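# Open the compost pail's green lid fully, leaving it upright

## Task

Swing the compost pail's green lid fully open so that it stays up by itself and the pail remains upright. At the end neither hand may be in contact with the pail, and the white mug and the glass tumbler must both still be standing.

## Robot and tools

ROBOT. There are two arms. left_arm sits on the +y side with its base near (+0.022, +0.264, +0.030) m and carries a five-finger left hand. right_arm sits on the -y side near (+0.040, -0.350, +0.003) m and carries a right hand. Both bases are turned only very slightly about z. A camera stand behind the arms is fixed to the floor.

FRAMES. The scene frame has its origin at table height, halfway between the nominal bases. +z is up, +x points out across the table and +y points toward left_arm. Arm names do not match image sides. Each arm is steered by its hand point, which lies 0.15 m out from the wrist flange along the fingers and 0.05 m in front of the palm. On the right hand, that point's +z runs along straight fingers, +y comes out of the palm and +x crosses the palm away from the thumb. The left hand mirrors this, so its +x points toward the thumb. Straight fingers extend 0.06-0.07 m past the point and lie 0.06 m behind it along -y. A wrist bracket on the little-finger side extends up to 0.10 m across the palm and can strike objects.

ROW LAYOUT. Every command row is one flat list of 28 numbers, each in [-1, 1], and covers both arms even when only one moves. The first 14 are for left_arm and the last 14 for right_arm. Each block of 14 is dx, dy, dz, rx, ry, rz, then little, ring, middle, index, thumb_bend, thumb_turn, force_limit, speed.
The six pose numbers are offsets, not poses. They are measured from that arm's Hand target as it stood when the action or move began, along the Hand target's own axes. 1.0 equals 0.6 m of travel or 180 degrees of turn, and rx, ry, rz together form a single rotation vector. Each row of one action counts from that same starting point, not from the row before, so sending the same offset again moves the arm further. Six zeros just re-request the current Hand target.
The six hand-motor numbers are absolute targets: +1 is straight/open and -1 is curled/closed. For thumb_turn, +1 puts the thumb beside the palm and -1 swings it in front, opposite the fingers. force_limit maps -1..+1 linearly to roughly 0..10 N at the fingertip, or 15 N for the two thumb motors. speed rises from almost nothing at -1 to full speed at +0.48 and stays full up to +1. No value means 'keep as is'. To hold a hand unchanged, resend the 8 numbers of its last executed row. If none has run yet, send its hand_measured values followed by hand_force_limit and hand_speed.

TOOLS.
execute_actions(actions, cameras): actions is a list of actions. Each action holds up to 15 rows, one per 1/30 s step; a shorter action repeats its last row to fill 15 steps. An empty list only reports the state and returns images. cameras lists names, ["all"] or [].
move(target, speed, blend, blocking, cameras): target is one 28-number row or a list of up to 15 rows. Every row's offsets count from the same starting Hand targets. The hand points travel in straight lines that all finish together, lasting 0.5 to 10 s. speed is in m/s, from 0.002 to 4.3 (default 0.25), and turns are capped at twice that in rad/s; give one value or one per target. blend is in metres and rounds corners; 0 means a full stop at each target. blocking=false returns after about 0.5 s while the motion continues. Paths do not avoid obstacles or the other arm. The result adds a 'move:' line such as done, off_target, moving, held or fault, plus limits=paced (the pose was clipped) or limits=held (steps were withheld).
wait(seconds 0 to 10, cameras): lets time pass with the last commands held.
stop(cameras): brakes a running move.
zoom_image(camera, region): camera is cam_high, cam_left_wrist or cam_right_wrist. region is [x0, y0, x1, y1] in pixels, at most 504 by 504, taken from that camera's newest image.
show_instructions(): shows the reference pages.
finished_scene(scene=1): ends the scene for good.

RESULTS. end_effector_position (m) and end_effector_quat_wxyz are given in the scene frame. Hand target is the pose last commanded after clipping, and it is the base for the next offsets. Also reported: joint positions, velocities and torques (torques include the arm's own weight and have offsets); hand_measured (position on the command scale); hand_stopped_by (moving, target, force, stalled, fault); and hand_load_n (positive when something pushes the finger open). Each camera image is 672x504.

BEHAVIOUR. Commanded orientation is limited to within 40 degrees of the measured one at every step. Friction and gravity often leave the hand 1-3 cm, occasionally 5 cm, short of the target and usually low; this does not mean contact. If it stays short, send the remaining distance as an offset. Any blocked arm keeps pushing until it is commanded back past its current point. Fingers lock once they reach the target or force_limit. To grip gently, close at speed -0.94 or lower. The thumb and fingers can wrap objects 0.035-0.065 m thick, or handles down to about 0.025 m.

JOINT RANGES (rad): waist -2.880 to 2.880, shoulder 0.000 to 3.142, elbow 0.000 to 3.019, wrist pitch -1.693 to 1.571, wrist yaw -1.571 to 1.571, wrist roll -2.094 to 2.094.

AVOID. Fast motion into the pail, lid or table; faster means a harder hit. Letting the lid slam. Toppling the mug or tumbler. Anything leaving the table. Arms pressing or bumping into each other, or one hand closing on the other's fingers. Heavy loads on the fingers. Paths that pass near an arm's own base. Holding an arm stretched or straining for a long time: motors heat up, a MOTOR HOT line appears at 85 °C, and at 100 °C that arm goes limp for 30 s or more. Loose objects may occasionally be nudged by outside pushes.

Each tool is called as name([rows], argument=value, ...), one row to a line, values as JSON.

Reference images:

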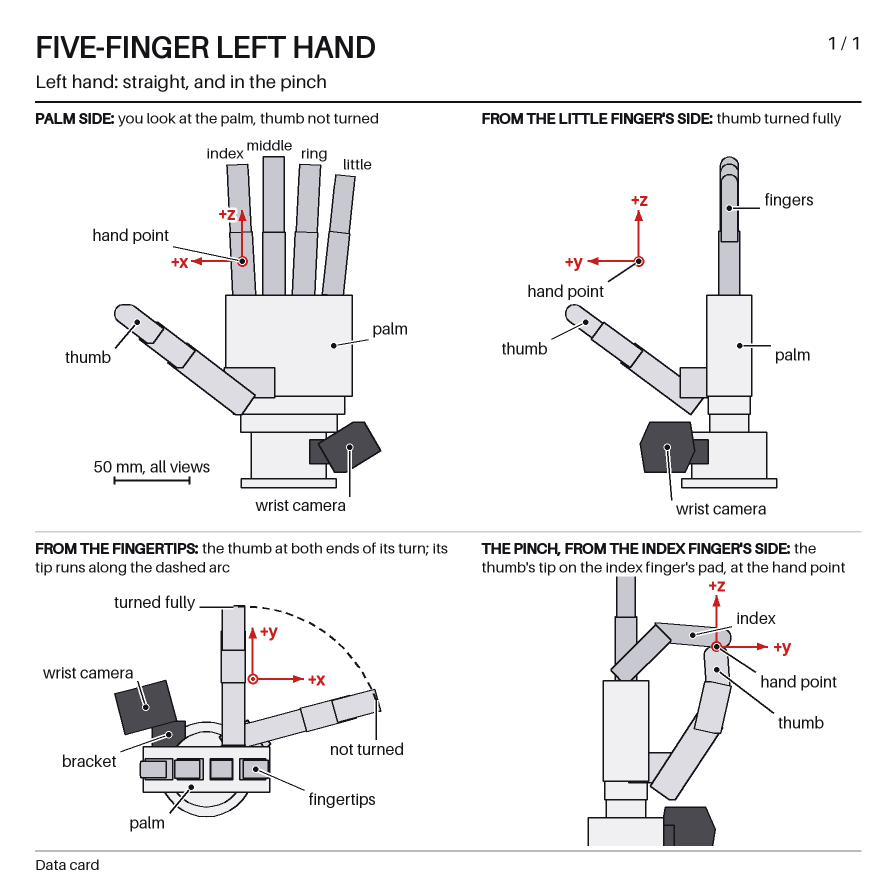

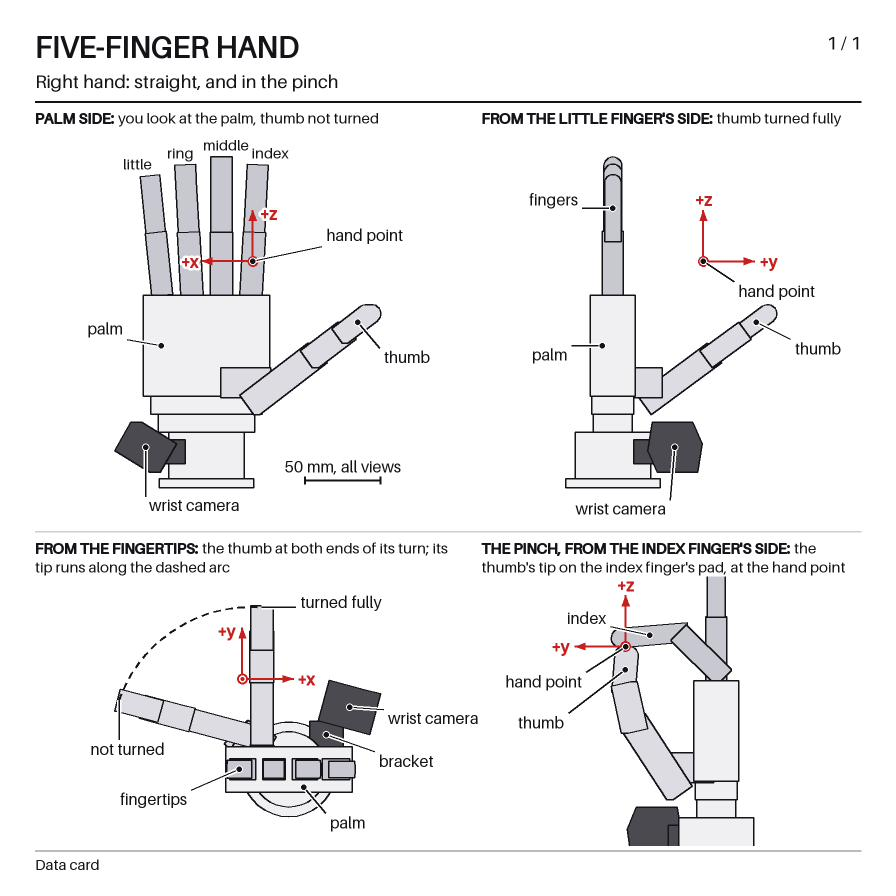

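## Session

execute_actions(actions=[])

Scene clock: 0.00 s.
left_arm: end_effector_position=(+0.5893, +0.3628, +0.1240) hand_measured=(+1.000, +1.000, +1.000, +1.000, +1.000, +1.000) hand_load_n=(+0.0, +0.0, +0.0, +0.0, +0.0, +0.5) hand_stopped_by=(target, target, target, target, target, target) hand_force_limit=0.00 hand_speed=-0.80 end_effector_quat_wxyz=(-0.013, +0.995, -0.067, +0.078) | right_arm: end_effector_position=(+0.2786, -0.4723, +0.3453) hand_measured=(+1.000, +1.000, +1.000, +1.000, +1.000, +1.000) hand_load_n=(+0.0, +0.0, +0.0, +0.0, +0.0, +0.0) hand_stopped_by=(target, target, target, target, target, target) hand_force_limit=0.00 hand_speed=-0.80 end_effector_quat_wxyz=(+0.410, +0.731, -0.389, +0.382)
Joint positions: left_arm=[0.313 1.784 1.436 -1.068 0.033 -1.137] | right_arm=[0.307 1.023 1.045 -1.568 1.19 -0.357]
Joint velocities: within noise
Joint torques (N m): no reading
Motor temperatures (°C): left_arm=[28 27 28 27 29 26] | right_arm=[27 29 30 28 27 28]
Heat: left arm: hottest wrist yaw 29 °C; right arm: hottest elbow 30 °C.
Hand target: left_arm +0.5994, +0.3659, +0.1396; -0.019, +0.993, -0.067, +0.095 | right_arm +0.2819, -0.4714, +0.3523; +0.404, +0.728, -0.395, +0.389

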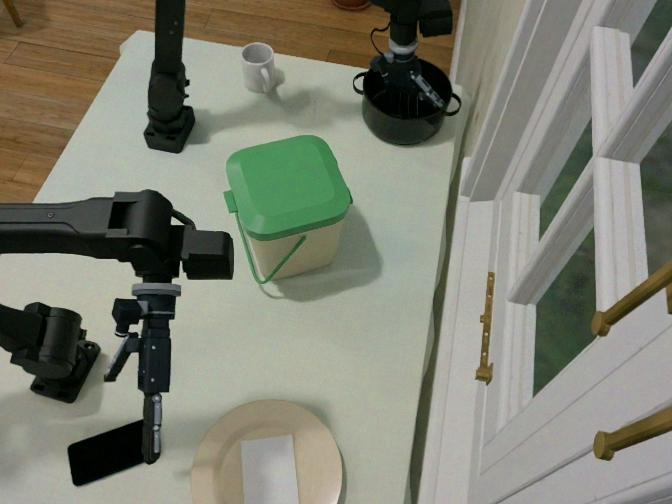

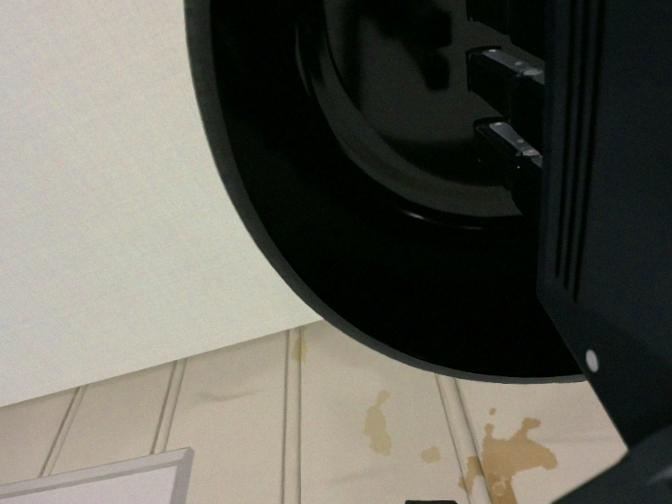

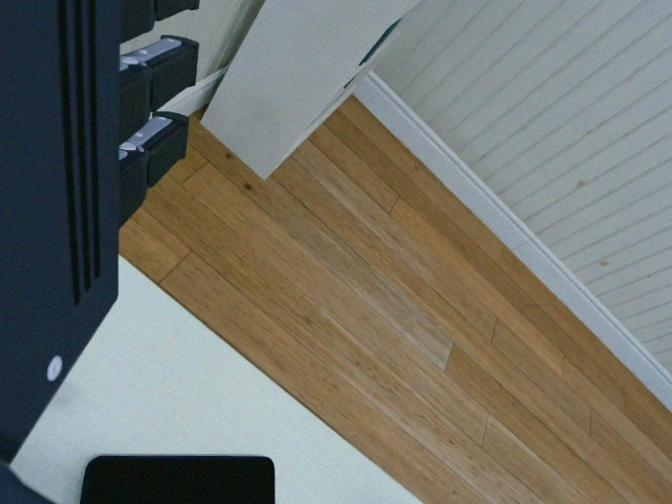

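zoom_image(camera="cam_high", region=[200, 110, 380, 300])

zoom_image(camera="cam_high", region=[0, 0, 504, 504])

Scaled by 2.653.

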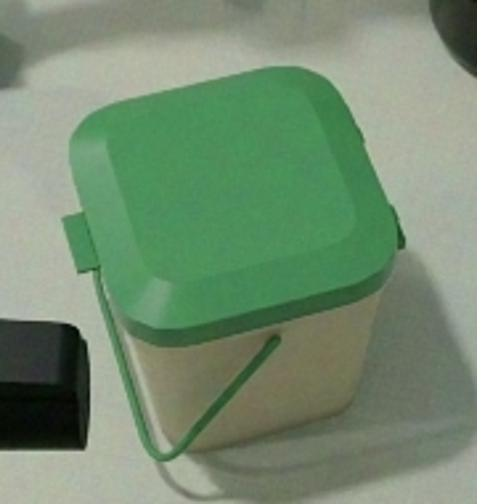

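Scaled by 1.000.

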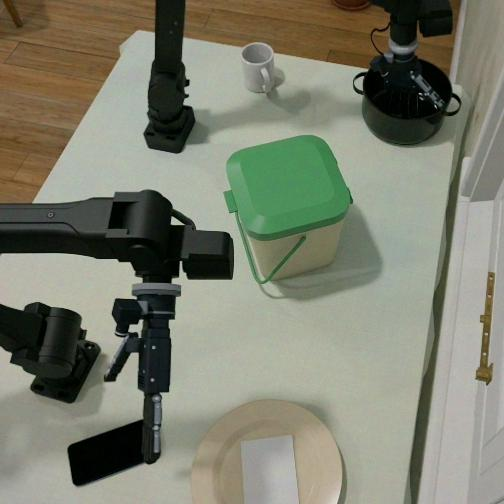

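move(target=[0,0,0,0,0,0,1,1,1,1,1,1,0,-0.8,-0.0955,-0.236,-0.3073,0.506,-0.248,0.350,1,1,1,1,1,1,0,-0.8], speed=0.15, cameras=["all"])

Scene clock: 219.13 s.
left_arm: end_effector_position=(+0.5893, +0.3628, +0.1240) hand_measured=(+1.000, +1.000, +1.000, +1.000, +1.000, +1.000) hand_load_n=(+0.0, +0.0, +0.0, +0.0, +0.0, +0.5) hand_stopped_by=(target, target, target, target, target, target) hand_force_limit=0.00 hand_speed=-0.80 end_effector_quat_wxyz=(-0.013, +0.995, -0.067, +0.078) | right_arm: end_effector_position=(+0.3411, -0.2387, +0.3241) hand_measured=(+1.000, +1.000, +1.000, +1.000, +1.000, +1.000) hand_load_n=(+0.0, +0.0, +0.0, +0.0, +0.0, -0.5) hand_stopped_by=(target, target, target, target, target, target) hand_force_limit=0.00 hand_speed=-0.80 end_effector_quat_wxyz=(+0.572, -0.589, +0.405, -0.401)
Joint positions: left_arm=[0.313 1.784 1.436 -1.068 0.033 -1.137] | right_arm=[0.177 0.319 0.515 -0.219 -0.237 -0.015]
Joint torques (N m): left_arm=[0.85 -15.33 8.23 0.85 0.08 -0.09] | right_arm=[-0.73 -0.09 8.27 2.82 -0.15 0.16]
Motor temperatures (°C): left_arm=[28 38 45 27 28 25] | right_arm=[27 29 41 28 29 28]
Heat: left arm: hottest elbow 45 °C; right arm: hottest elbow 41 °C.
Hand target: left_arm +0.5994, +0.3659, +0.1396; -0.019, +0.993, -0.067, +0.095 | right_arm +0.3400, -0.2401, +0.3305; +0.581, -0.579, +0.405, -0.405
Off the commanded pose: left_arm 0.019 m, 2 deg | right_arm 0.007 m, 2 deg.
move: off_target (left_arm)
camera_calibration:
cam_right_wrist: T_world_to_cam=[[0.0577207, -0.239907, -0.969078, 0.239358], [-0.778878, 0.596405, -0.194039, 0.472174], [0.624514, 0.765994, -0.152433, 0.133744], [0, 0, 0, 1]] pos_world=[0.270425, -0.32663, 0.343964]

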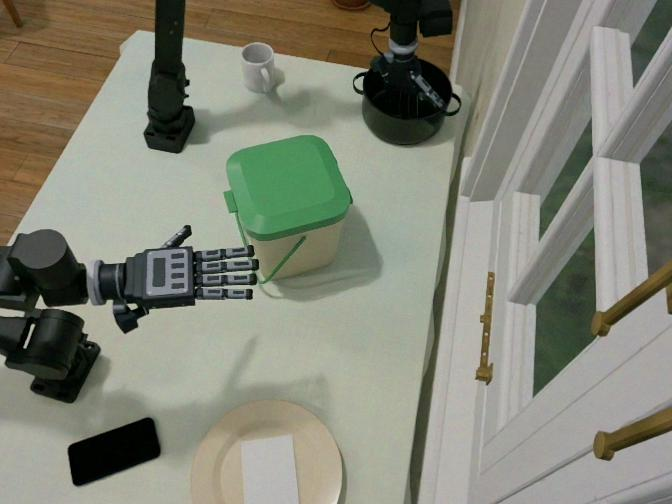

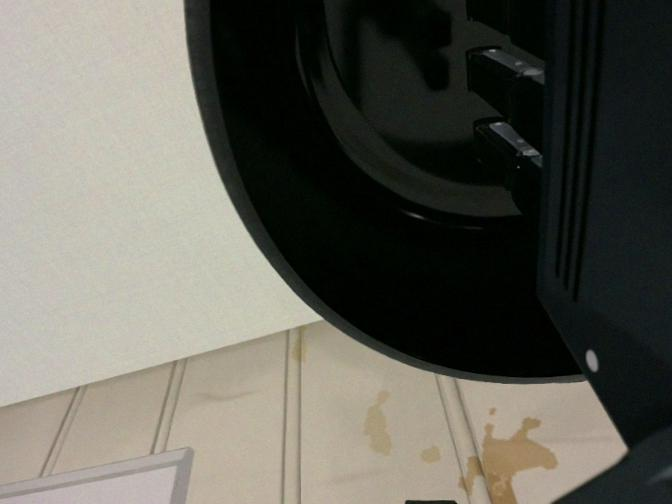

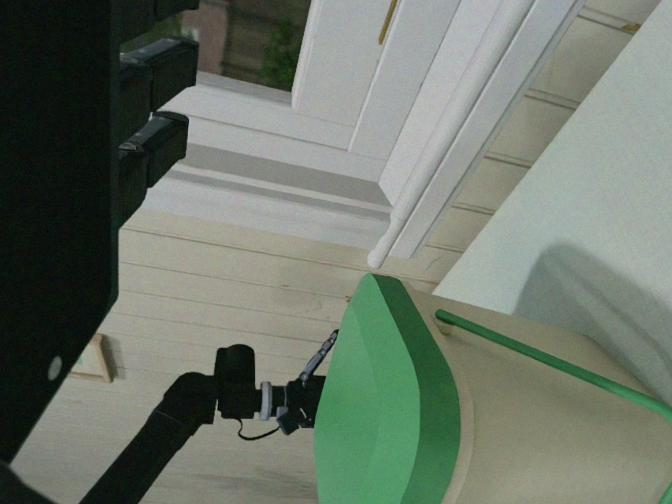

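move(target=[0,0,0,0,0,0,1,1,1,1,1,1,0,-0.8,0.123,0.0,-0.28,0.0,-0.05,0.0,1,1,1,1,1,1,0,-0.8], speed=0.2, cameras=["all"])

Scene clock: 236.53 s.
left_arm: end_effector_position=(+0.5893, +0.3628, +0.1240) hand_measured=(+1.000, +1.000, +1.000, +1.000, +1.000, +1.000) hand_load_n=(+0.0, +0.0, +0.0, +0.0, +0.0, +0.0) hand_stopped_by=(target, target, target, target, target, target) hand_force_limit=0.00 hand_speed=-0.80 end_effector_quat_wxyz=(-0.013, +0.995, -0.067, +0.078) | right_arm: end_effector_position=(+0.2404, -0.3672, +0.3291) hand_measured=(+1.000, +1.000, +1.000, +1.000, +1.000, +1.000) hand_load_n=(+0.0, +0.0, +0.0, +0.0, +0.0, +0.0) hand_stopped_by=(target, target, target, target, target, target) hand_force_limit=0.00 hand_speed=-0.80 end_effector_quat_wxyz=(+0.542, -0.544, +0.452, -0.454)
Joint positions: left_arm=[0.313 1.784 1.436 -1.068 0.033 -1.137] | right_arm=[-1.327 0.128 0.51 -0.406 -1.564 -0.027]
Joint torques (N m): left_arm=[0.97 -15.38 8.23 0.87 0.08 -0.09] | right_arm=[-0.67 2.96 7.72 0.87 -0.2 0.06]
Heat: left arm: hottest elbow 45 °C; right arm: hottest elbow 41 °C.
Hand target: left_arm +0.5994, +0.3659, +0.1396; -0.019, +0.993, -0.067, +0.095 | right_arm +0.2077, -0.3672, +0.3300; +0.610, -0.609, +0.358, -0.359
Off the commanded pose: left_arm 0.019 m, 2 deg | right_arm 0.033 m, 19 deg.
joint sent to its limit (right arm) — joint 5 (wrist yaw), lower limit. The joint targets are off in position and orientation.
move: off_target (left_arm, right_arm)
camera_calibration:
cam_right_wrist: T_world_to_cam=[[0.0348787, -0.236118, -0.971098, 0.226796], [-0.65717, 0.726645, -0.200284, 0.491951], [0.752935, 0.645163, -0.129825, 0.213075], [0, 0, 0, 1]] pos_world=[0.154954, -0.441392, 0.346434]

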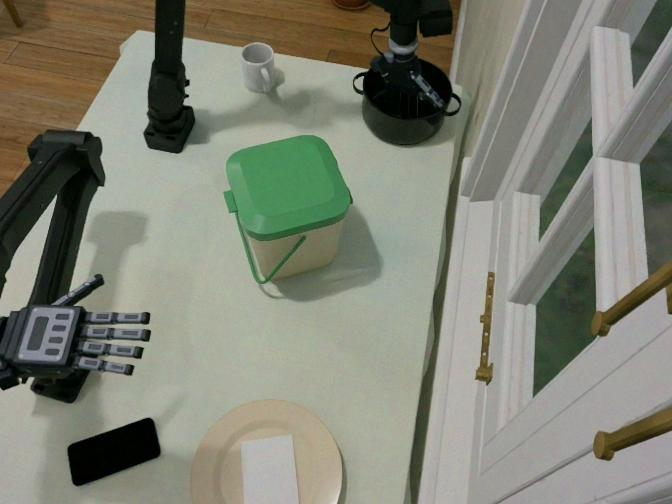

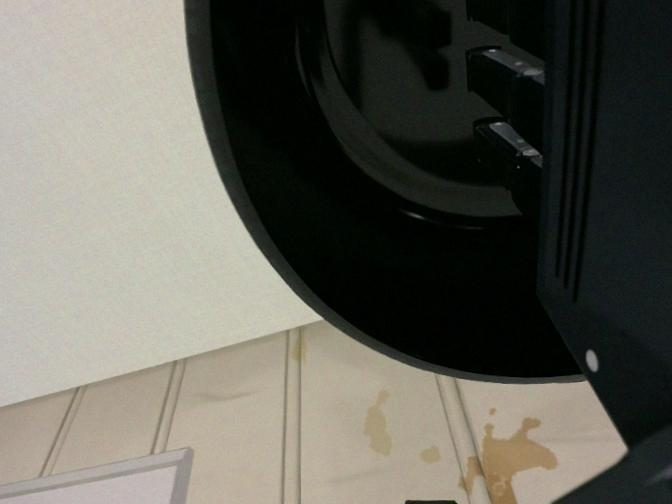

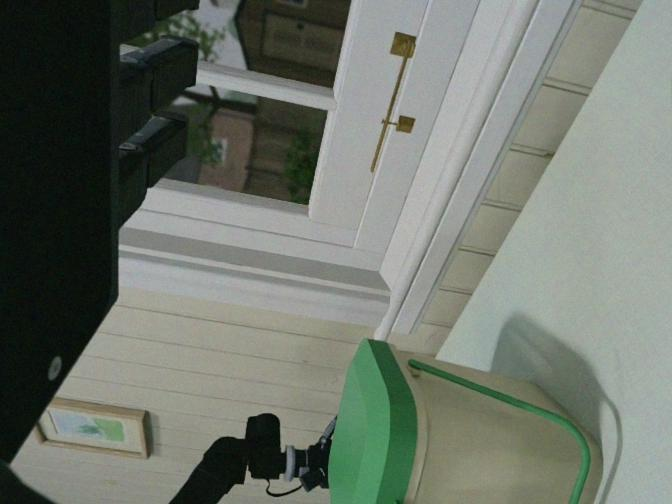

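zoom_image(camera="cam_high", region=[60, 30, 460, 330])

zoom_image(camera="cam_high", region=[0, 200, 400, 500])

zoom_image(camera="cam_right_wrist", region=[300, 300, 672, 504])

Scaled by 1.260.

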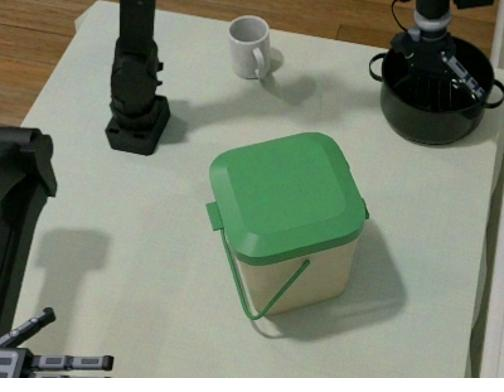

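Scaled by 1.260.

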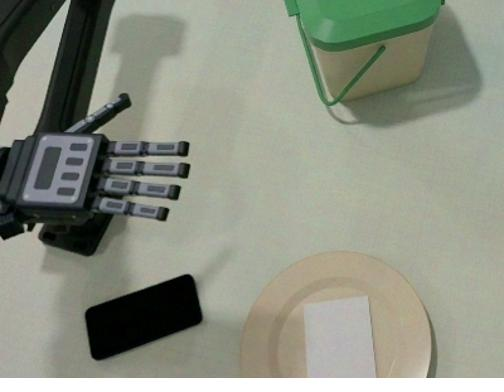

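Scaled by 1.355.

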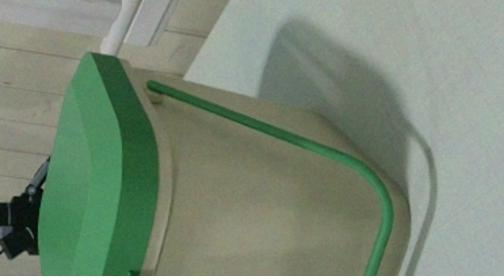

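move(target=[0,0,0,0,0,0,1,1,1,1,1,1,0,-0.8,-0.0785,0.0,0.2958,0.0,-0.03,0.0,-1,-1,1,1,1,1,0,-0.3], speed=0.15, cameras=["cam_high"])

Scene clock: 299.83 s.
left_arm: end_effector_position=(+0.5893, +0.3628, +0.1240) hand_measured=(+1.000, +1.000, +1.000, +1.000, +1.000, +1.000) hand_load_n=(+0.0, +0.0, +0.0, +0.0, +0.0, +0.0) hand_stopped_by=(target, target, target, target, target, target) hand_force_limit=0.00 hand_speed=-0.80 end_effector_quat_wxyz=(-0.013, +0.995, -0.067, +0.078) | right_arm: end_effector_position=(+0.3384, -0.2412, +0.3179) hand_measured=(-1.000, -1.000, +1.000, +1.000, +1.000, +1.000) hand_load_n=(+0.0, +0.5, +0.0, +0.0, +0.0, +0.0) hand_stopped_by=(target, target, target, target, target, target) hand_force_limit=0.00 hand_speed=-0.30 end_effector_quat_wxyz=(+0.620, -0.631, +0.335, -0.325)
Joint positions: left_arm=[0.313 1.784 1.436 -1.068 0.033 -1.137] | right_arm=[-0.105 0.424 0.51 -0.112 -0.763 -0.013]
Joint torques (N m): left_arm=[0.97 -15.33 8.24 0.9 0.08 -0.08] | right_arm=[0.32 0.44 9.57 2.52 -0.03 0.16]
Heat: left arm: hottest elbow 46 °C; right arm: hottest elbow 41 °C.
Hand target: left_arm +0.5994, +0.3659, +0.1396; -0.019, +0.993, -0.067, +0.095 | right_arm +0.3398, -0.2397, +0.3305; +0.627, -0.625, +0.329, -0.330
Off the commanded pose: left_arm 0.019 m, 2 deg | right_arm 0.013 m, 1 deg.
move: off_target (left_arm, right_arm)
Images, in order (width x height): cam_high 672x504.

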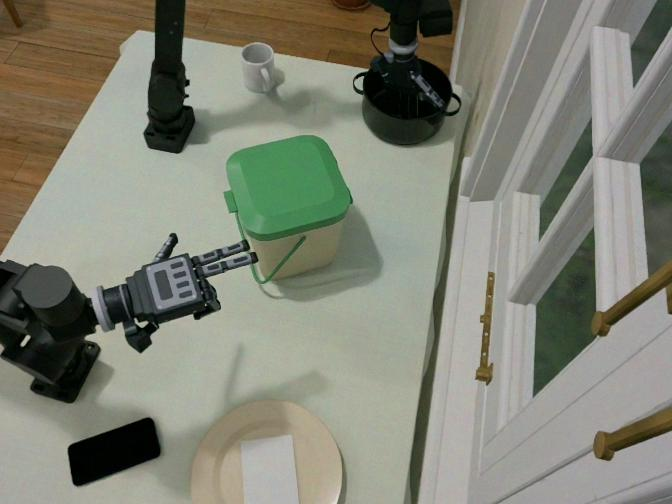

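move([
  [0,0,0,0,0,0,1,1,1,1,1,1,0,-0.8,-0.157,0.033,0.007,0.0,-0.02,0.0,-1,-1,1,1,1,1,0,-0.3],
  [0,0,0,0,0,0,1,1,1,1,1,1,0,-0.8,-0.305,0.051,-0.033,0.0,-0.044,0.0,-1,-1,1,1,1,1,0,-0.3],
], speed=0.12, blend=[0.03,0], cameras=["cam_high","cam_right_wrist"])

Scene clock: 313.30 s.
left_arm: end_effector_position=(+0.5893, +0.3628, +0.1240) hand_measured=(+1.000, +1.000, +1.000, +1.000, +1.000, +1.000) hand_load_n=(+0.0, +0.0, +0.0, +0.0, +0.0, +0.0) hand_stopped_by=(target, target, target, target, target, target) hand_force_limit=0.00 hand_speed=-0.80 end_effector_quat_wxyz=(-0.013, +0.995, -0.067, +0.078) | right_arm: end_effector_position=(+0.2197, -0.0990, +0.2988) hand_measured=(-1.000, -1.000, +1.000, +1.000, +1.000, +1.000) hand_load_n=(+0.0, +0.0, +0.0, +0.0, +0.0, +0.0) hand_stopped_by=(target, target, target, target, target, target) hand_force_limit=0.00 hand_speed=-0.30 end_effector_quat_wxyz=(+0.644, -0.651, +0.280, -0.287)
Joint positions: left_arm=[0.313 1.784 1.436 -1.068 0.033 -1.137] | right_arm=[1.094 0.212 0.427 -0.22 0.292 -0.012]
Joint torques (N m): left_arm=[0.85 -15.33 8.23 0.87 0.08 -0.09] | right_arm=[-0.32 1.32 8.17 2.28 0.03 0.11]
Heat: left arm: hottest elbow 46 °C; right arm: hottest elbow 42 °C.
Hand target: left_arm +0.5994, +0.3659, +0.1396; -0.019, +0.993, -0.067, +0.095 | right_arm +0.2199, -0.1001, +0.2999; +0.648, -0.646, +0.285, -0.286
Off the commanded pose: left_arm 0.019 m, 2 deg | right_arm 0.001 m, 1 deg.
move: off_target (left_arm)
camera_calibration:
cam_right_wrist: T_world_to_cam=[[0.159493, -0.191191, -0.968508, 0.237662], [-0.943571, 0.258906, -0.206496, 0.295887], [0.290233, 0.946791, -0.139108, 0.186045], [0, 0, 0, 1]] pos_world=[0.187289, -0.207314, 0.317157]
Images, in order (width x height): cam_high 672x504, cam_right_wrist 672x504.

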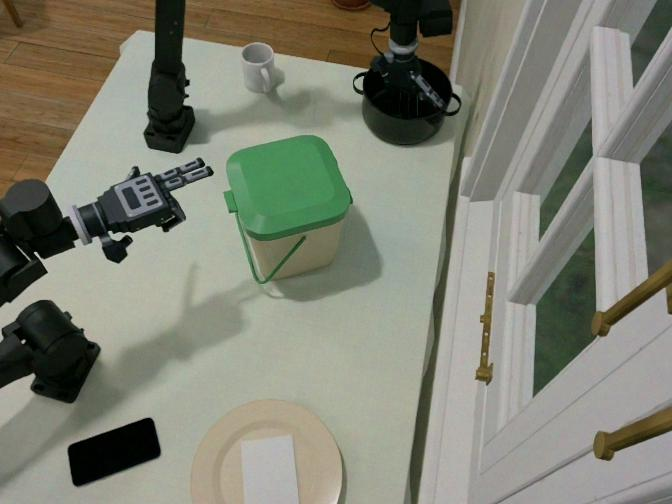

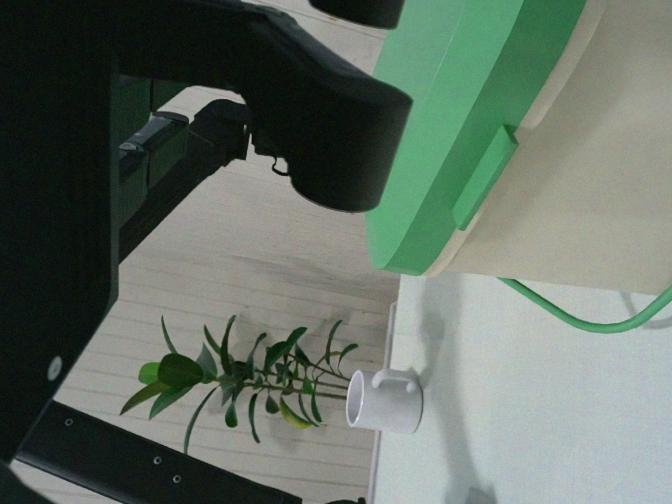

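move(target=[0,0,0,0,0,0,1,1,1,1,1,1,0,-0.8,0,0.29,0,0.0,0,0.0,-1,-1,1,1,1,1,0,-0.3], speed=0.12, cameras=["cam_high","cam_right_wrist"])

Scene clock: 346.57 s.
left_arm: end_effector_position=(+0.5893, +0.3628, +0.1240) hand_measured=(+1.000, +1.000, +1.000, +1.000, +1.000, +1.000) hand_load_n=(+0.0, +0.0, +0.0, +0.0, +0.0, +0.0) hand_stopped_by=(target, target, target, target, target, target) hand_force_limit=0.00 hand_speed=-0.80 end_effector_quat_wxyz=(-0.013, +0.995, -0.067, +0.078) | right_arm: end_effector_position=(+0.2183, -0.1015, +0.1494) hand_measured=(-1.000, -1.000, +1.000, +1.000, +1.000, +1.000) hand_load_n=(+0.0, +0.0, +0.0, +0.0, +0.0, +0.0) hand_stopped_by=(target, target, target, target, target, target) hand_force_limit=0.00 hand_speed=-0.30 end_effector_quat_wxyz=(+0.638, -0.657, +0.281, -0.286)
Joint positions: left_arm=[0.313 1.784 1.436 -1.068 0.033 -1.137] | right_arm=[1.094 0.151 0.043 0.086 0.292 -0.012]
Joint torques (N m): left_arm=[0.97 -15.38 8.23 0.9 0.08 -0.09] | right_arm=[-0.03 2.02 9.09 2.02 -0.05 -0.01]
Heat: left arm: hottest elbow 47 °C; right arm: hottest elbow 42 °C.
Hand target: left_arm +0.5994, +0.3659, +0.1396; -0.019, +0.993, -0.067, +0.095 | right_arm +0.2187, -0.1008, +0.1546; +0.641, -0.655, +0.280, -0.287 (not the last commanded pose)
Off the commanded pose: left_arm 0.019 m, 2 deg | right_arm 0.024 m, 2 deg.
move: held (right_arm; a check stopped the path), off_target (left_arm); limits=held
pose unreachable (right arm): on one or more control steps of this call, first in action 0 (counted from 0), this arm could not follow its commanded pose, so it was not sent that pose on those steps. It may still have moved: this result reports where it is.
cause: moving toward the commanded pose would bring two parts of the arm too close to each other (joints 2 (shoulder) and 3 (elbow) lie between them).
camera_calibration:
cam_right_wrist: T_world_to_cam=[[0.150919, -0.205859, -0.966874, 0.092861], [-0.945384, 0.2558, -0.202028, 0.263707], [0.288916, 0.944557, -0.156011, 0.170623], [0, 0, 0, 1]] pos_world=[0.185995, -0.209504, 0.16968]
Images, in order (width x height): cam_high 672x504, cam_right_wrist 672x504.

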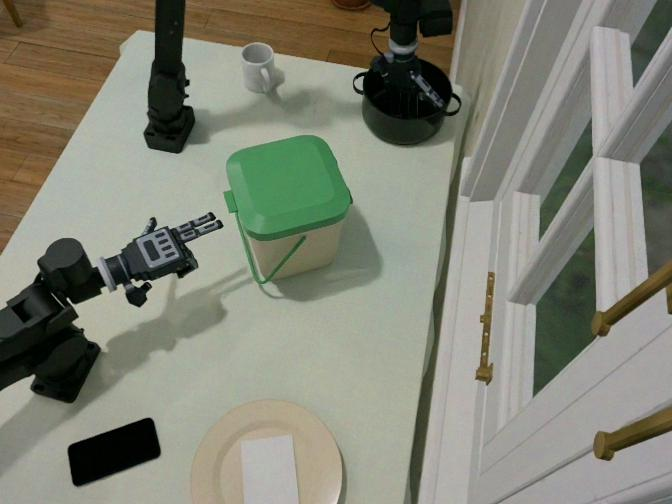

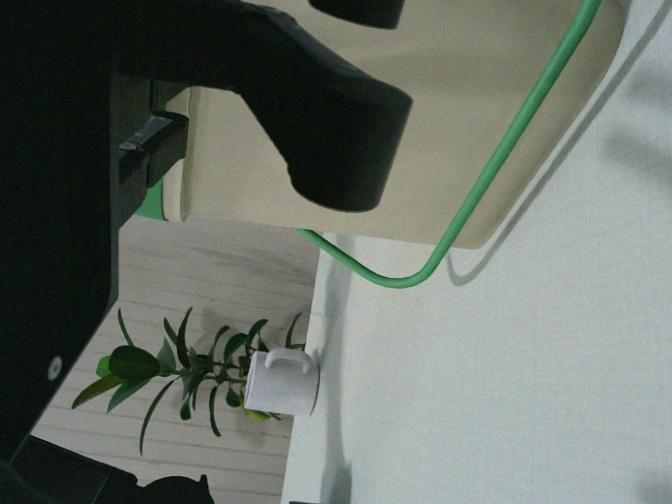

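move(target=[0,0,0,0,0,0,1,1,1,1,1,1,0,-0.8,-0.0165,0.006,0.065,0.0,0,0.0,-1,-1,1,1,1,1,0,-0.3], speed=0.08, cameras=["cam_high","cam_right_wrist"])

zoom_image(camera="cam_high", region=[160, 130, 360, 290])

Scene clock: 373.63 s.
left_arm: end_effector_position=(+0.5893, +0.3628, +0.1240) hand_measured=(+1.000, +1.000, +1.000, +1.000, +1.000, +1.000) hand_load_n=(+0.0, +0.0, +0.0, +0.0, +0.0, +0.0) hand_stopped_by=(target, target, target, target, target, target) hand_force_limit=0.00 hand_speed=-0.80 end_effector_quat_wxyz=(-0.013, +0.995, -0.067, +0.078) | right_arm: end_effector_position=(+0.2322, -0.0765, +0.1280) hand_measured=(-1.000, -1.000, +1.000, +1.000, +1.000, +1.000) hand_load_n=(+0.0, +0.0, +0.0, +0.0, +0.0, +0.0) hand_stopped_by=(target, target, target, target, target, target) hand_force_limit=0.00 hand_speed=-0.30 end_effector_quat_wxyz=(+0.627, -0.670, +0.280, -0.283)
Joint positions: left_arm=[0.313 1.784 1.436 -1.068 0.033 -1.137] | right_arm=[1.092 0.548 0.043 0.449 0.284 -0.012]
Joint torques (N m): left_arm=[0.79 -15.33 8.23 0.9 0.08 -0.09] | right_arm=[-0.67 1.38 10.19 2.74 -0.13 -0.01]
Heat: left arm: hottest elbow 47 °C; right arm: hottest elbow 41 °C.
Hand target: left_arm +0.5994, +0.3659, +0.1396; -0.019, +0.993, -0.067, +0.095 | right_arm +0.2407, -0.0672, +0.1502; +0.641, -0.655, +0.280, -0.287
Off the commanded pose: left_arm 0.019 m, 2 deg | right_arm 0.026 m, 2 deg.
move: off_target (left_arm, right_arm)
camera_calibration:
cam_right_wrist: T_world_to_cam=[[0.135296, -0.232785, -0.963071, 0.0762776], [-0.950154, 0.245085, -0.192721, 0.265296], [0.280897, 0.94114, -0.188022, 0.145372], [0, 0, 0, 1]] pos_world=[0.200917, -0.18408, 0.151922]
Images, in order (width x height): cam_high 672x504, cam_right_wrist 672x504.

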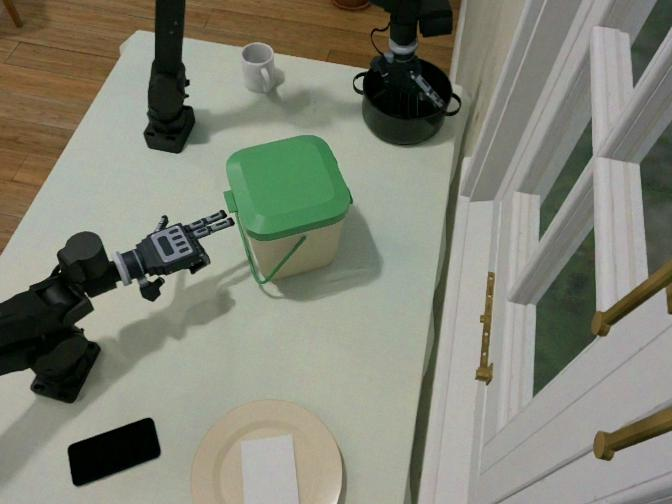

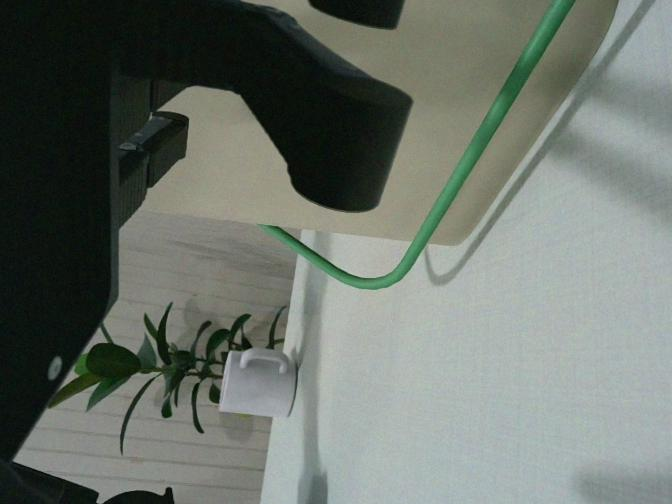

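Scaled by 2.520.

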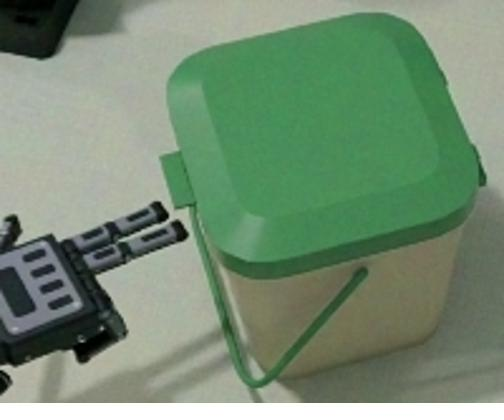

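move(target=[0,0,0,0,0,0,1,1,1,1,1,1,0,-0.8,0,-0.033,0,0.0,0,0.0,-1,-1,1,1,1,1,0,-0.3], speed=0.08)

Scene clock: 379.83 s.
left_arm: end_effector_position=(+0.5893, +0.3628, +0.1240) hand_measured=(+1.000, +1.000, +1.000, +1.000, +1.000, +1.000) hand_load_n=(+0.0, -0.5, +0.0, +0.0, +0.0, +0.0) hand_stopped_by=(target, target, target, target, target, target) hand_force_limit=0.00 hand_speed=-0.80 end_effector_quat_wxyz=(-0.013, +0.995, -0.067, +0.078) | right_arm: end_effector_position=(+0.2323, -0.0764, +0.1385) hand_measured=(-1.000, -1.000, +1.000, +1.000, +1.000, +1.000) hand_load_n=(+0.0, +0.0, +0.0, -0.5, +0.0, +0.0) hand_stopped_by=(target, target, target, target, target, target) hand_force_limit=0.00 hand_speed=-0.30 end_effector_quat_wxyz=(+0.624, -0.673, +0.281, -0.282)
Joint positions: left_arm=[0.313 1.784 1.436 -1.068 0.033 -1.137] | right_arm=[1.092 0.492 0.073 0.354 0.284 -0.012]
Joint torques (N m): left_arm=[0.91 -15.38 8.21 0.88 0.08 -0.08] | right_arm=[-0.56 -0.21 11.44 1.72 -0.07 -0.02]
Heat: left arm: hottest elbow 47 °C; right arm: hottest elbow 41 °C.
Hand target: left_arm +0.5994, +0.3659, +0.1396; -0.019, +0.993, -0.067, +0.095 | right_arm +0.2407, -0.0668, +0.1699; +0.640, -0.655, +0.280, -0.287
Off the commanded pose: left_arm 0.019 m, 2 deg | right_arm 0.034 m, 3 deg.
move: off_target (left_arm, right_arm)

move(target=[0,0,0,0,0,0,1,1,1,1,1,1,0,-0.8,0,-0.01,0.022,0.0,0,0.0,-1,-1,1,1,1,1,0,-0.3], speed=0.08, cameras=["cam_high"])

zoom_image(camera="cam_high", region=[160, 130, 360, 290])

Scene clock: 385.03 s.
left_arm: end_effector_position=(+0.5893, +0.3628, +0.1240) hand_measured=(+1.000, +1.000, +1.000, +1.000, +1.000, +1.000) hand_load_n=(+0.0, +0.0, +0.0, +0.0, +0.0, +0.0) hand_stopped_by=(target, target, target, target, target, target) hand_force_limit=0.00 hand_speed=-0.80 end_effector_quat_wxyz=(-0.013, +0.995, -0.067, +0.078) | right_arm: end_effector_position=(+0.2391, -0.0707, +0.1433) hand_measured=(-1.000, -1.000, +1.000, +1.000, +1.000, +1.000) hand_load_n=(+0.0, +0.0, +0.0, +0.0, +0.0, +0.0) hand_stopped_by=(target, target, target, target, target, target) hand_force_limit=0.00 hand_speed=-0.30 end_effector_quat_wxyz=(-0.621, +0.675, -0.281, +0.281)
Joint positions: left_arm=[0.313 1.784 1.436 -1.068 0.033 -1.137] | right_arm=[1.072 0.545 0.101 0.371 0.264 -0.012]
Joint torques (N m): left_arm=[0.85 -15.27 8.21 0.88 0.08 -0.09] | right_arm=[-0.73 0.97 11.52 2.82 -0.13 -0.02]
Heat: left arm: hottest elbow 47 °C; right arm: hottest elbow 43 °C.
Hand target: left_arm +0.5994, +0.3659, +0.1396; -0.019, +0.993, -0.067, +0.095 | right_arm +0.2504, -0.0577, +0.1757; -0.640, +0.655, -0.280, +0.287
Off the commanded pose: left_arm 0.019 m, 2 deg | right_arm 0.037 m, 3 deg.
move: off_target (left_arm, right_arm)
Images, in order (width x height): cam_high 672x504.

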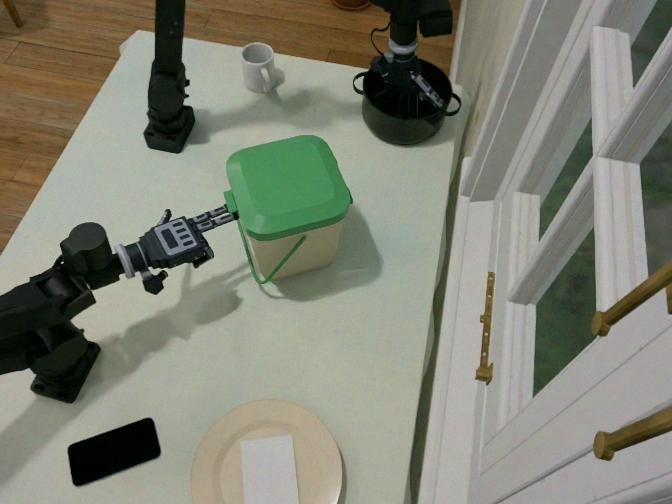

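Scaled by 2.520.

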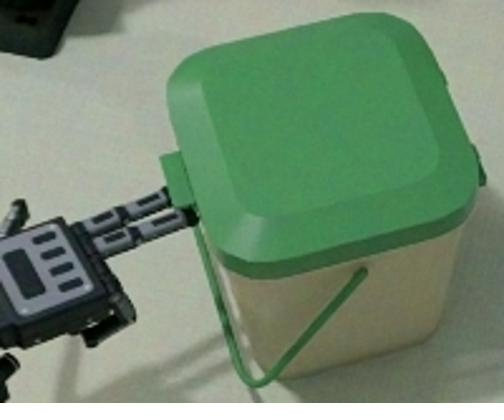

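move(target=[0,0,0,0,0,0,1,1,1,1,1,1,0,-0.8,-0.024,0,0.008,0.0,0,0.0,-1,-1,1,1,1,1,0,-0.3], speed=0.08, cameras=["cam_high"])

zoom_image(camera="cam_high", region=[160, 130, 360, 290])

Scene clock: 391.03 s.
left_arm: end_effector_position=(+0.5893, +0.3628, +0.1240) hand_measured=(+1.000, +1.000, +1.000, +1.000, +1.000, +1.000) hand_load_n=(+0.0, +0.0, +0.0, +0.0, +0.0, +0.0) hand_stopped_by=(target, target, target, target, target, target) hand_force_limit=0.00 hand_speed=-0.80 end_effector_quat_wxyz=(-0.013, +0.995, -0.067, +0.078) | right_arm: end_effector_position=(+0.2367, -0.0600, +0.1440) hand_measured=(-1.000, -1.000, +1.000, +1.000, +1.000, +1.000) hand_load_n=(+0.0, +0.0, +0.0, +0.0, +0.0, -0.5) hand_stopped_by=(target, target, target, target, target, target) hand_force_limit=0.00 hand_speed=-0.30 end_effector_quat_wxyz=(-0.620, +0.674, -0.282, +0.286)
Joint positions: left_arm=[0.313 1.784 1.436 -1.068 0.033 -1.137] | right_arm=[1.131 0.611 0.114 0.424 0.332 -0.012]
Joint torques (N m): left_arm=[0.79 -15.38 8.23 0.88 0.09 -0.09] | right_arm=[0.38 0.44 11.3 2.77 0.05 0]
Heat: left arm: hottest elbow 47 °C; right arm: hottest elbow 45 °C.
Hand target: left_arm +0.5994, +0.3659, +0.1396; -0.019, +0.993, -0.067, +0.095 | right_arm +0.2442, -0.0438, +0.1755; -0.640, +0.655, -0.280, +0.287
Off the commanded pose: left_arm 0.019 m, 2 deg | right_arm 0.036 m, 3 deg.
move: off_target (left_arm, right_arm)
Images, in order (width x height): cam_high 672x504.

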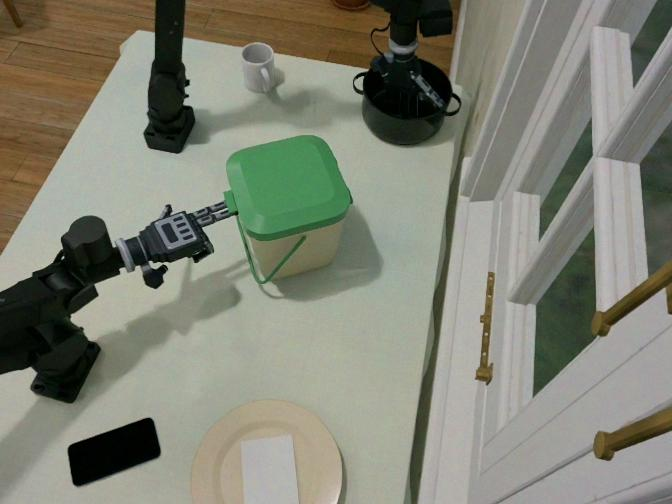

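Scaled by 2.520.

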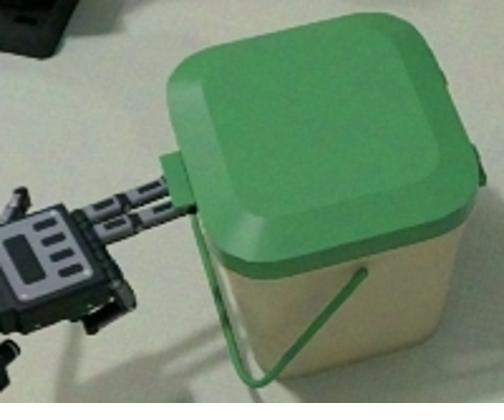

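move(target=[0,0,0,0,0,0,1,1,1,1,1,1,0,-0.8,0,-0.05,0,0.0,0,0.0,-1,-1,1,1,1,1,0,-0.3], speed=0.05, cameras=["cam_high","cam_right_wrist"])

zoom_image(camera="cam_high", region=[160, 130, 360, 290])

Scene clock: 415.47 s.
left_arm: end_effector_position=(+0.5893, +0.3628, +0.1240) hand_measured=(+1.000, +1.000, +1.000, +1.000, +1.000, +1.000) hand_load_n=(+0.0, +0.0, +0.0, +0.0, +0.0, +0.0) hand_stopped_by=(target, target, target, target, target, target) hand_force_limit=0.00 hand_speed=-0.80 end_effector_quat_wxyz=(-0.013, +0.995, -0.067, +0.078) | right_arm: end_effector_position=(+0.2365, -0.0608, +0.1534) hand_measured=(-1.000, -1.000, +1.000, +1.000, +1.000, +1.000) hand_load_n=(+0.0, +0.0, -2.0, +0.0, +0.0, +0.0) hand_stopped_by=(target, target, target, target, target, target) hand_force_limit=0.00 hand_speed=-0.30 end_effector_quat_wxyz=(-0.606, +0.687, -0.283, +0.285)
Joint positions: left_arm=[0.313 1.784 1.436 -1.068 0.033 -1.137] | right_arm=[1.131 0.559 0.159 0.291 0.333 -0.012]
Joint torques (N m): left_arm=[0.91 -15.38 8.23 0.88 0.08 -0.09] | right_arm=[0.44 -2.14 13.05 2.21 0.05 0]
Motor temperatures (°C): left_arm=[28 40 48 27 27 25] | right_arm=[27 29 46 28 27 28]
Heat: left arm: hottest elbow 48 °C; right arm: hottest elbow 46 °C.
Hand target: left_arm +0.5994, +0.3659, +0.1396; -0.019, +0.993, -0.067, +0.095 | right_arm +0.2442, -0.0432, +0.2055; -0.640, +0.655, -0.280, +0.287
Off the commanded pose: left_arm 0.019 m, 2 deg | right_arm 0.055 m, 5 deg.
move: off_target (left_arm, right_arm)
camera_calibration:
cam_right_wrist: T_world_to_cam=[[0.111082, -0.280347, -0.95345, 0.105253], [-0.952116, 0.244955, -0.182952, 0.269485], [0.284842, 0.928118, -0.239713, 0.140333], [0, 0, 0, 1]] pos_world=[0.204917, -0.16675, 0.183296]
Images, in order (width x height): cam_high 672x504, cam_right_wrist 672x504.

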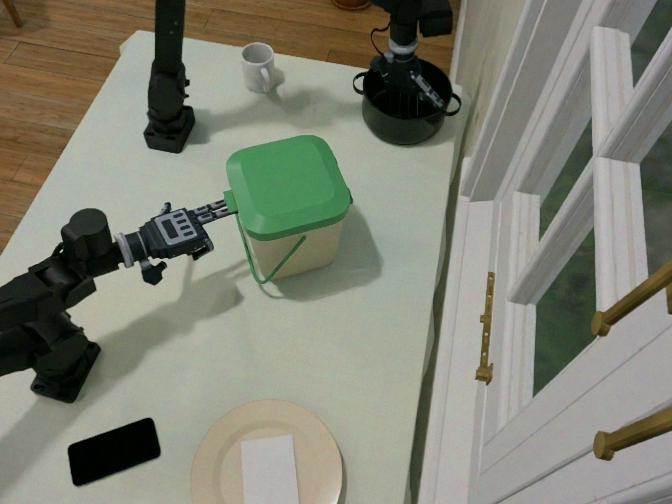

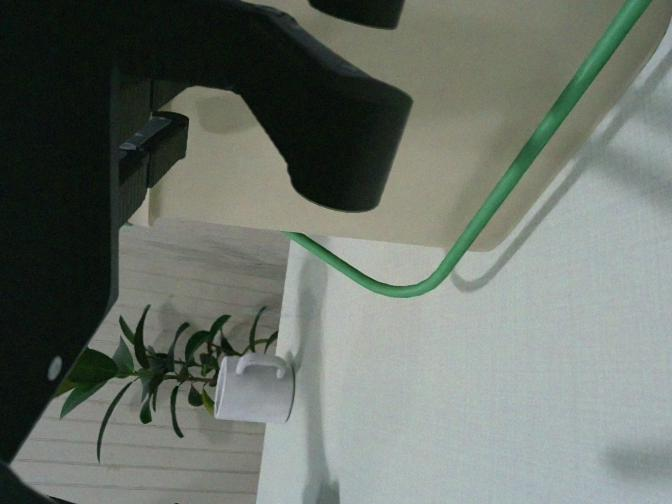

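Scaled by 2.520.

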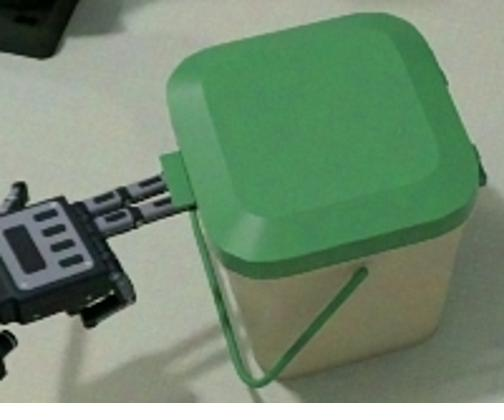

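move(target=[0,0,0,0,0,0,1,1,1,1,1,1,0,-0.8,0,-0.03,0.005,0.08,0,0.0,-1,-1,1,1,1,1,0,-0.3], speed=0.05, cameras=["cam_high","cam_right_wrist"])

zoom_image(camera="cam_high", region=[160, 130, 360, 290])

Scene clock: 424.13 s.
left_arm: end_effector_position=(+0.5893, +0.3628, +0.1240) hand_measured=(+1.000, +1.000, +1.000, +1.000, +1.000, +1.000) hand_load_n=(+0.0, +0.0, +0.0, +0.0, +0.0, +0.0) hand_stopped_by=(target, target, target, target, target, target) hand_force_limit=0.00 hand_speed=-0.80 end_effector_quat_wxyz=(-0.013, +0.995, -0.067, +0.078) | right_arm: end_effector_position=(+0.2482, -0.0424, +0.2211) hand_measured=(-1.000, -1.000, +1.000, +1.000, +1.000, +1.000) hand_load_n=(+0.0, +0.0, -1.0, +0.0, +0.0, +0.0) hand_stopped_by=(target, target, target, target, target, target) hand_force_limit=0.00 hand_speed=-0.30 end_effector_quat_wxyz=(+0.714, -0.572, +0.250, -0.317)
Joint positions: left_arm=[0.313 1.784 1.436 -1.068 0.033 -1.137] | right_arm=[1.138 0.704 0.121 0.819 0.333 -0.084]
Joint torques (N m): left_arm=[0.85 -15.33 8.23 0.88 0.08 -0.09] | right_arm=[0.62 -0.56 7.09 2.93 -0.21 -0.17]
Heat: left arm: hottest elbow 48 °C; right arm: hottest elbow 46 °C.
Hand target: left_arm +0.5994, +0.3659, +0.1396; -0.019, +0.993, -0.067, +0.095 | right_arm +0.2463, -0.0407, +0.2234; +0.718, -0.570, +0.242, -0.319
Off the commanded pose: left_arm 0.019 m, 2 deg | right_arm 0.003 m, 1 deg.
move: off_target (left_arm)
camera_calibration:
cam_right_wrist: T_world_to_cam=[[0.315149, -0.0382109, -0.948273, 0.132051], [-0.900109, 0.304667, -0.311419, 0.30642], [0.300807, 0.951692, 0.0616214, 0.0665079], [0, 0, 0, 1]] pos_world=[0.21419, -0.151605, 0.216547]
Images, in order (width x height): cam_high 672x504, cam_right_wrist 672x504.

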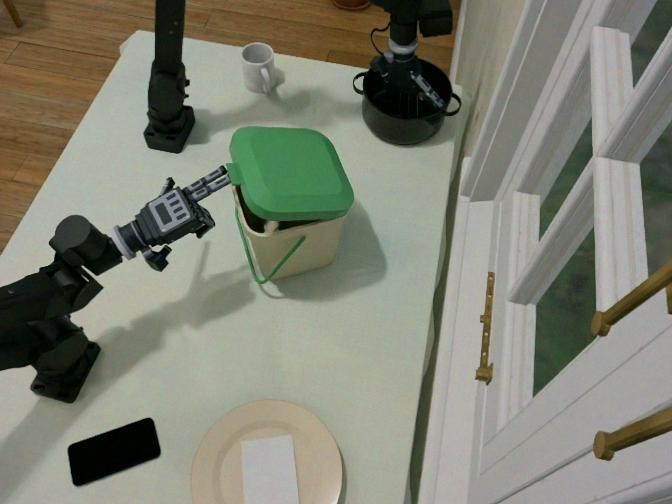

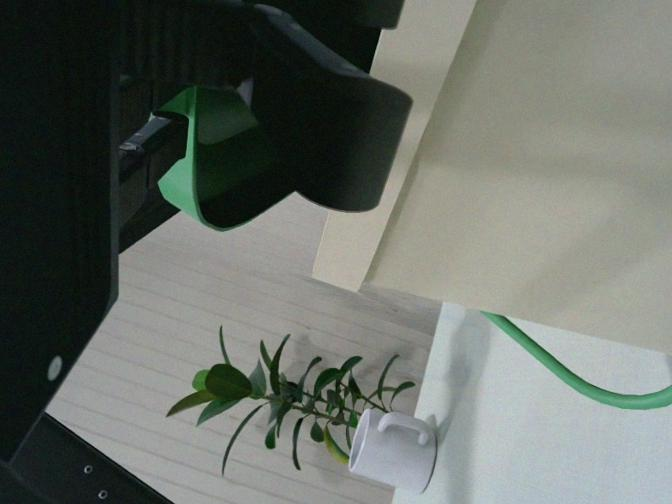

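Scaled by 2.520.

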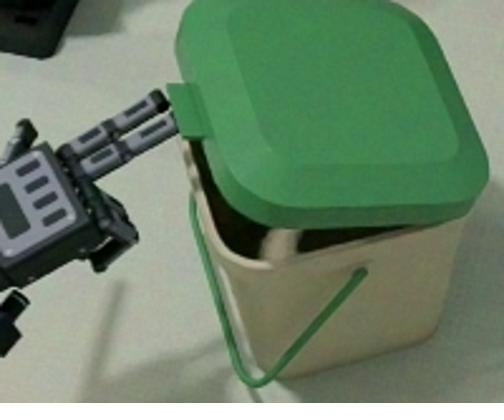

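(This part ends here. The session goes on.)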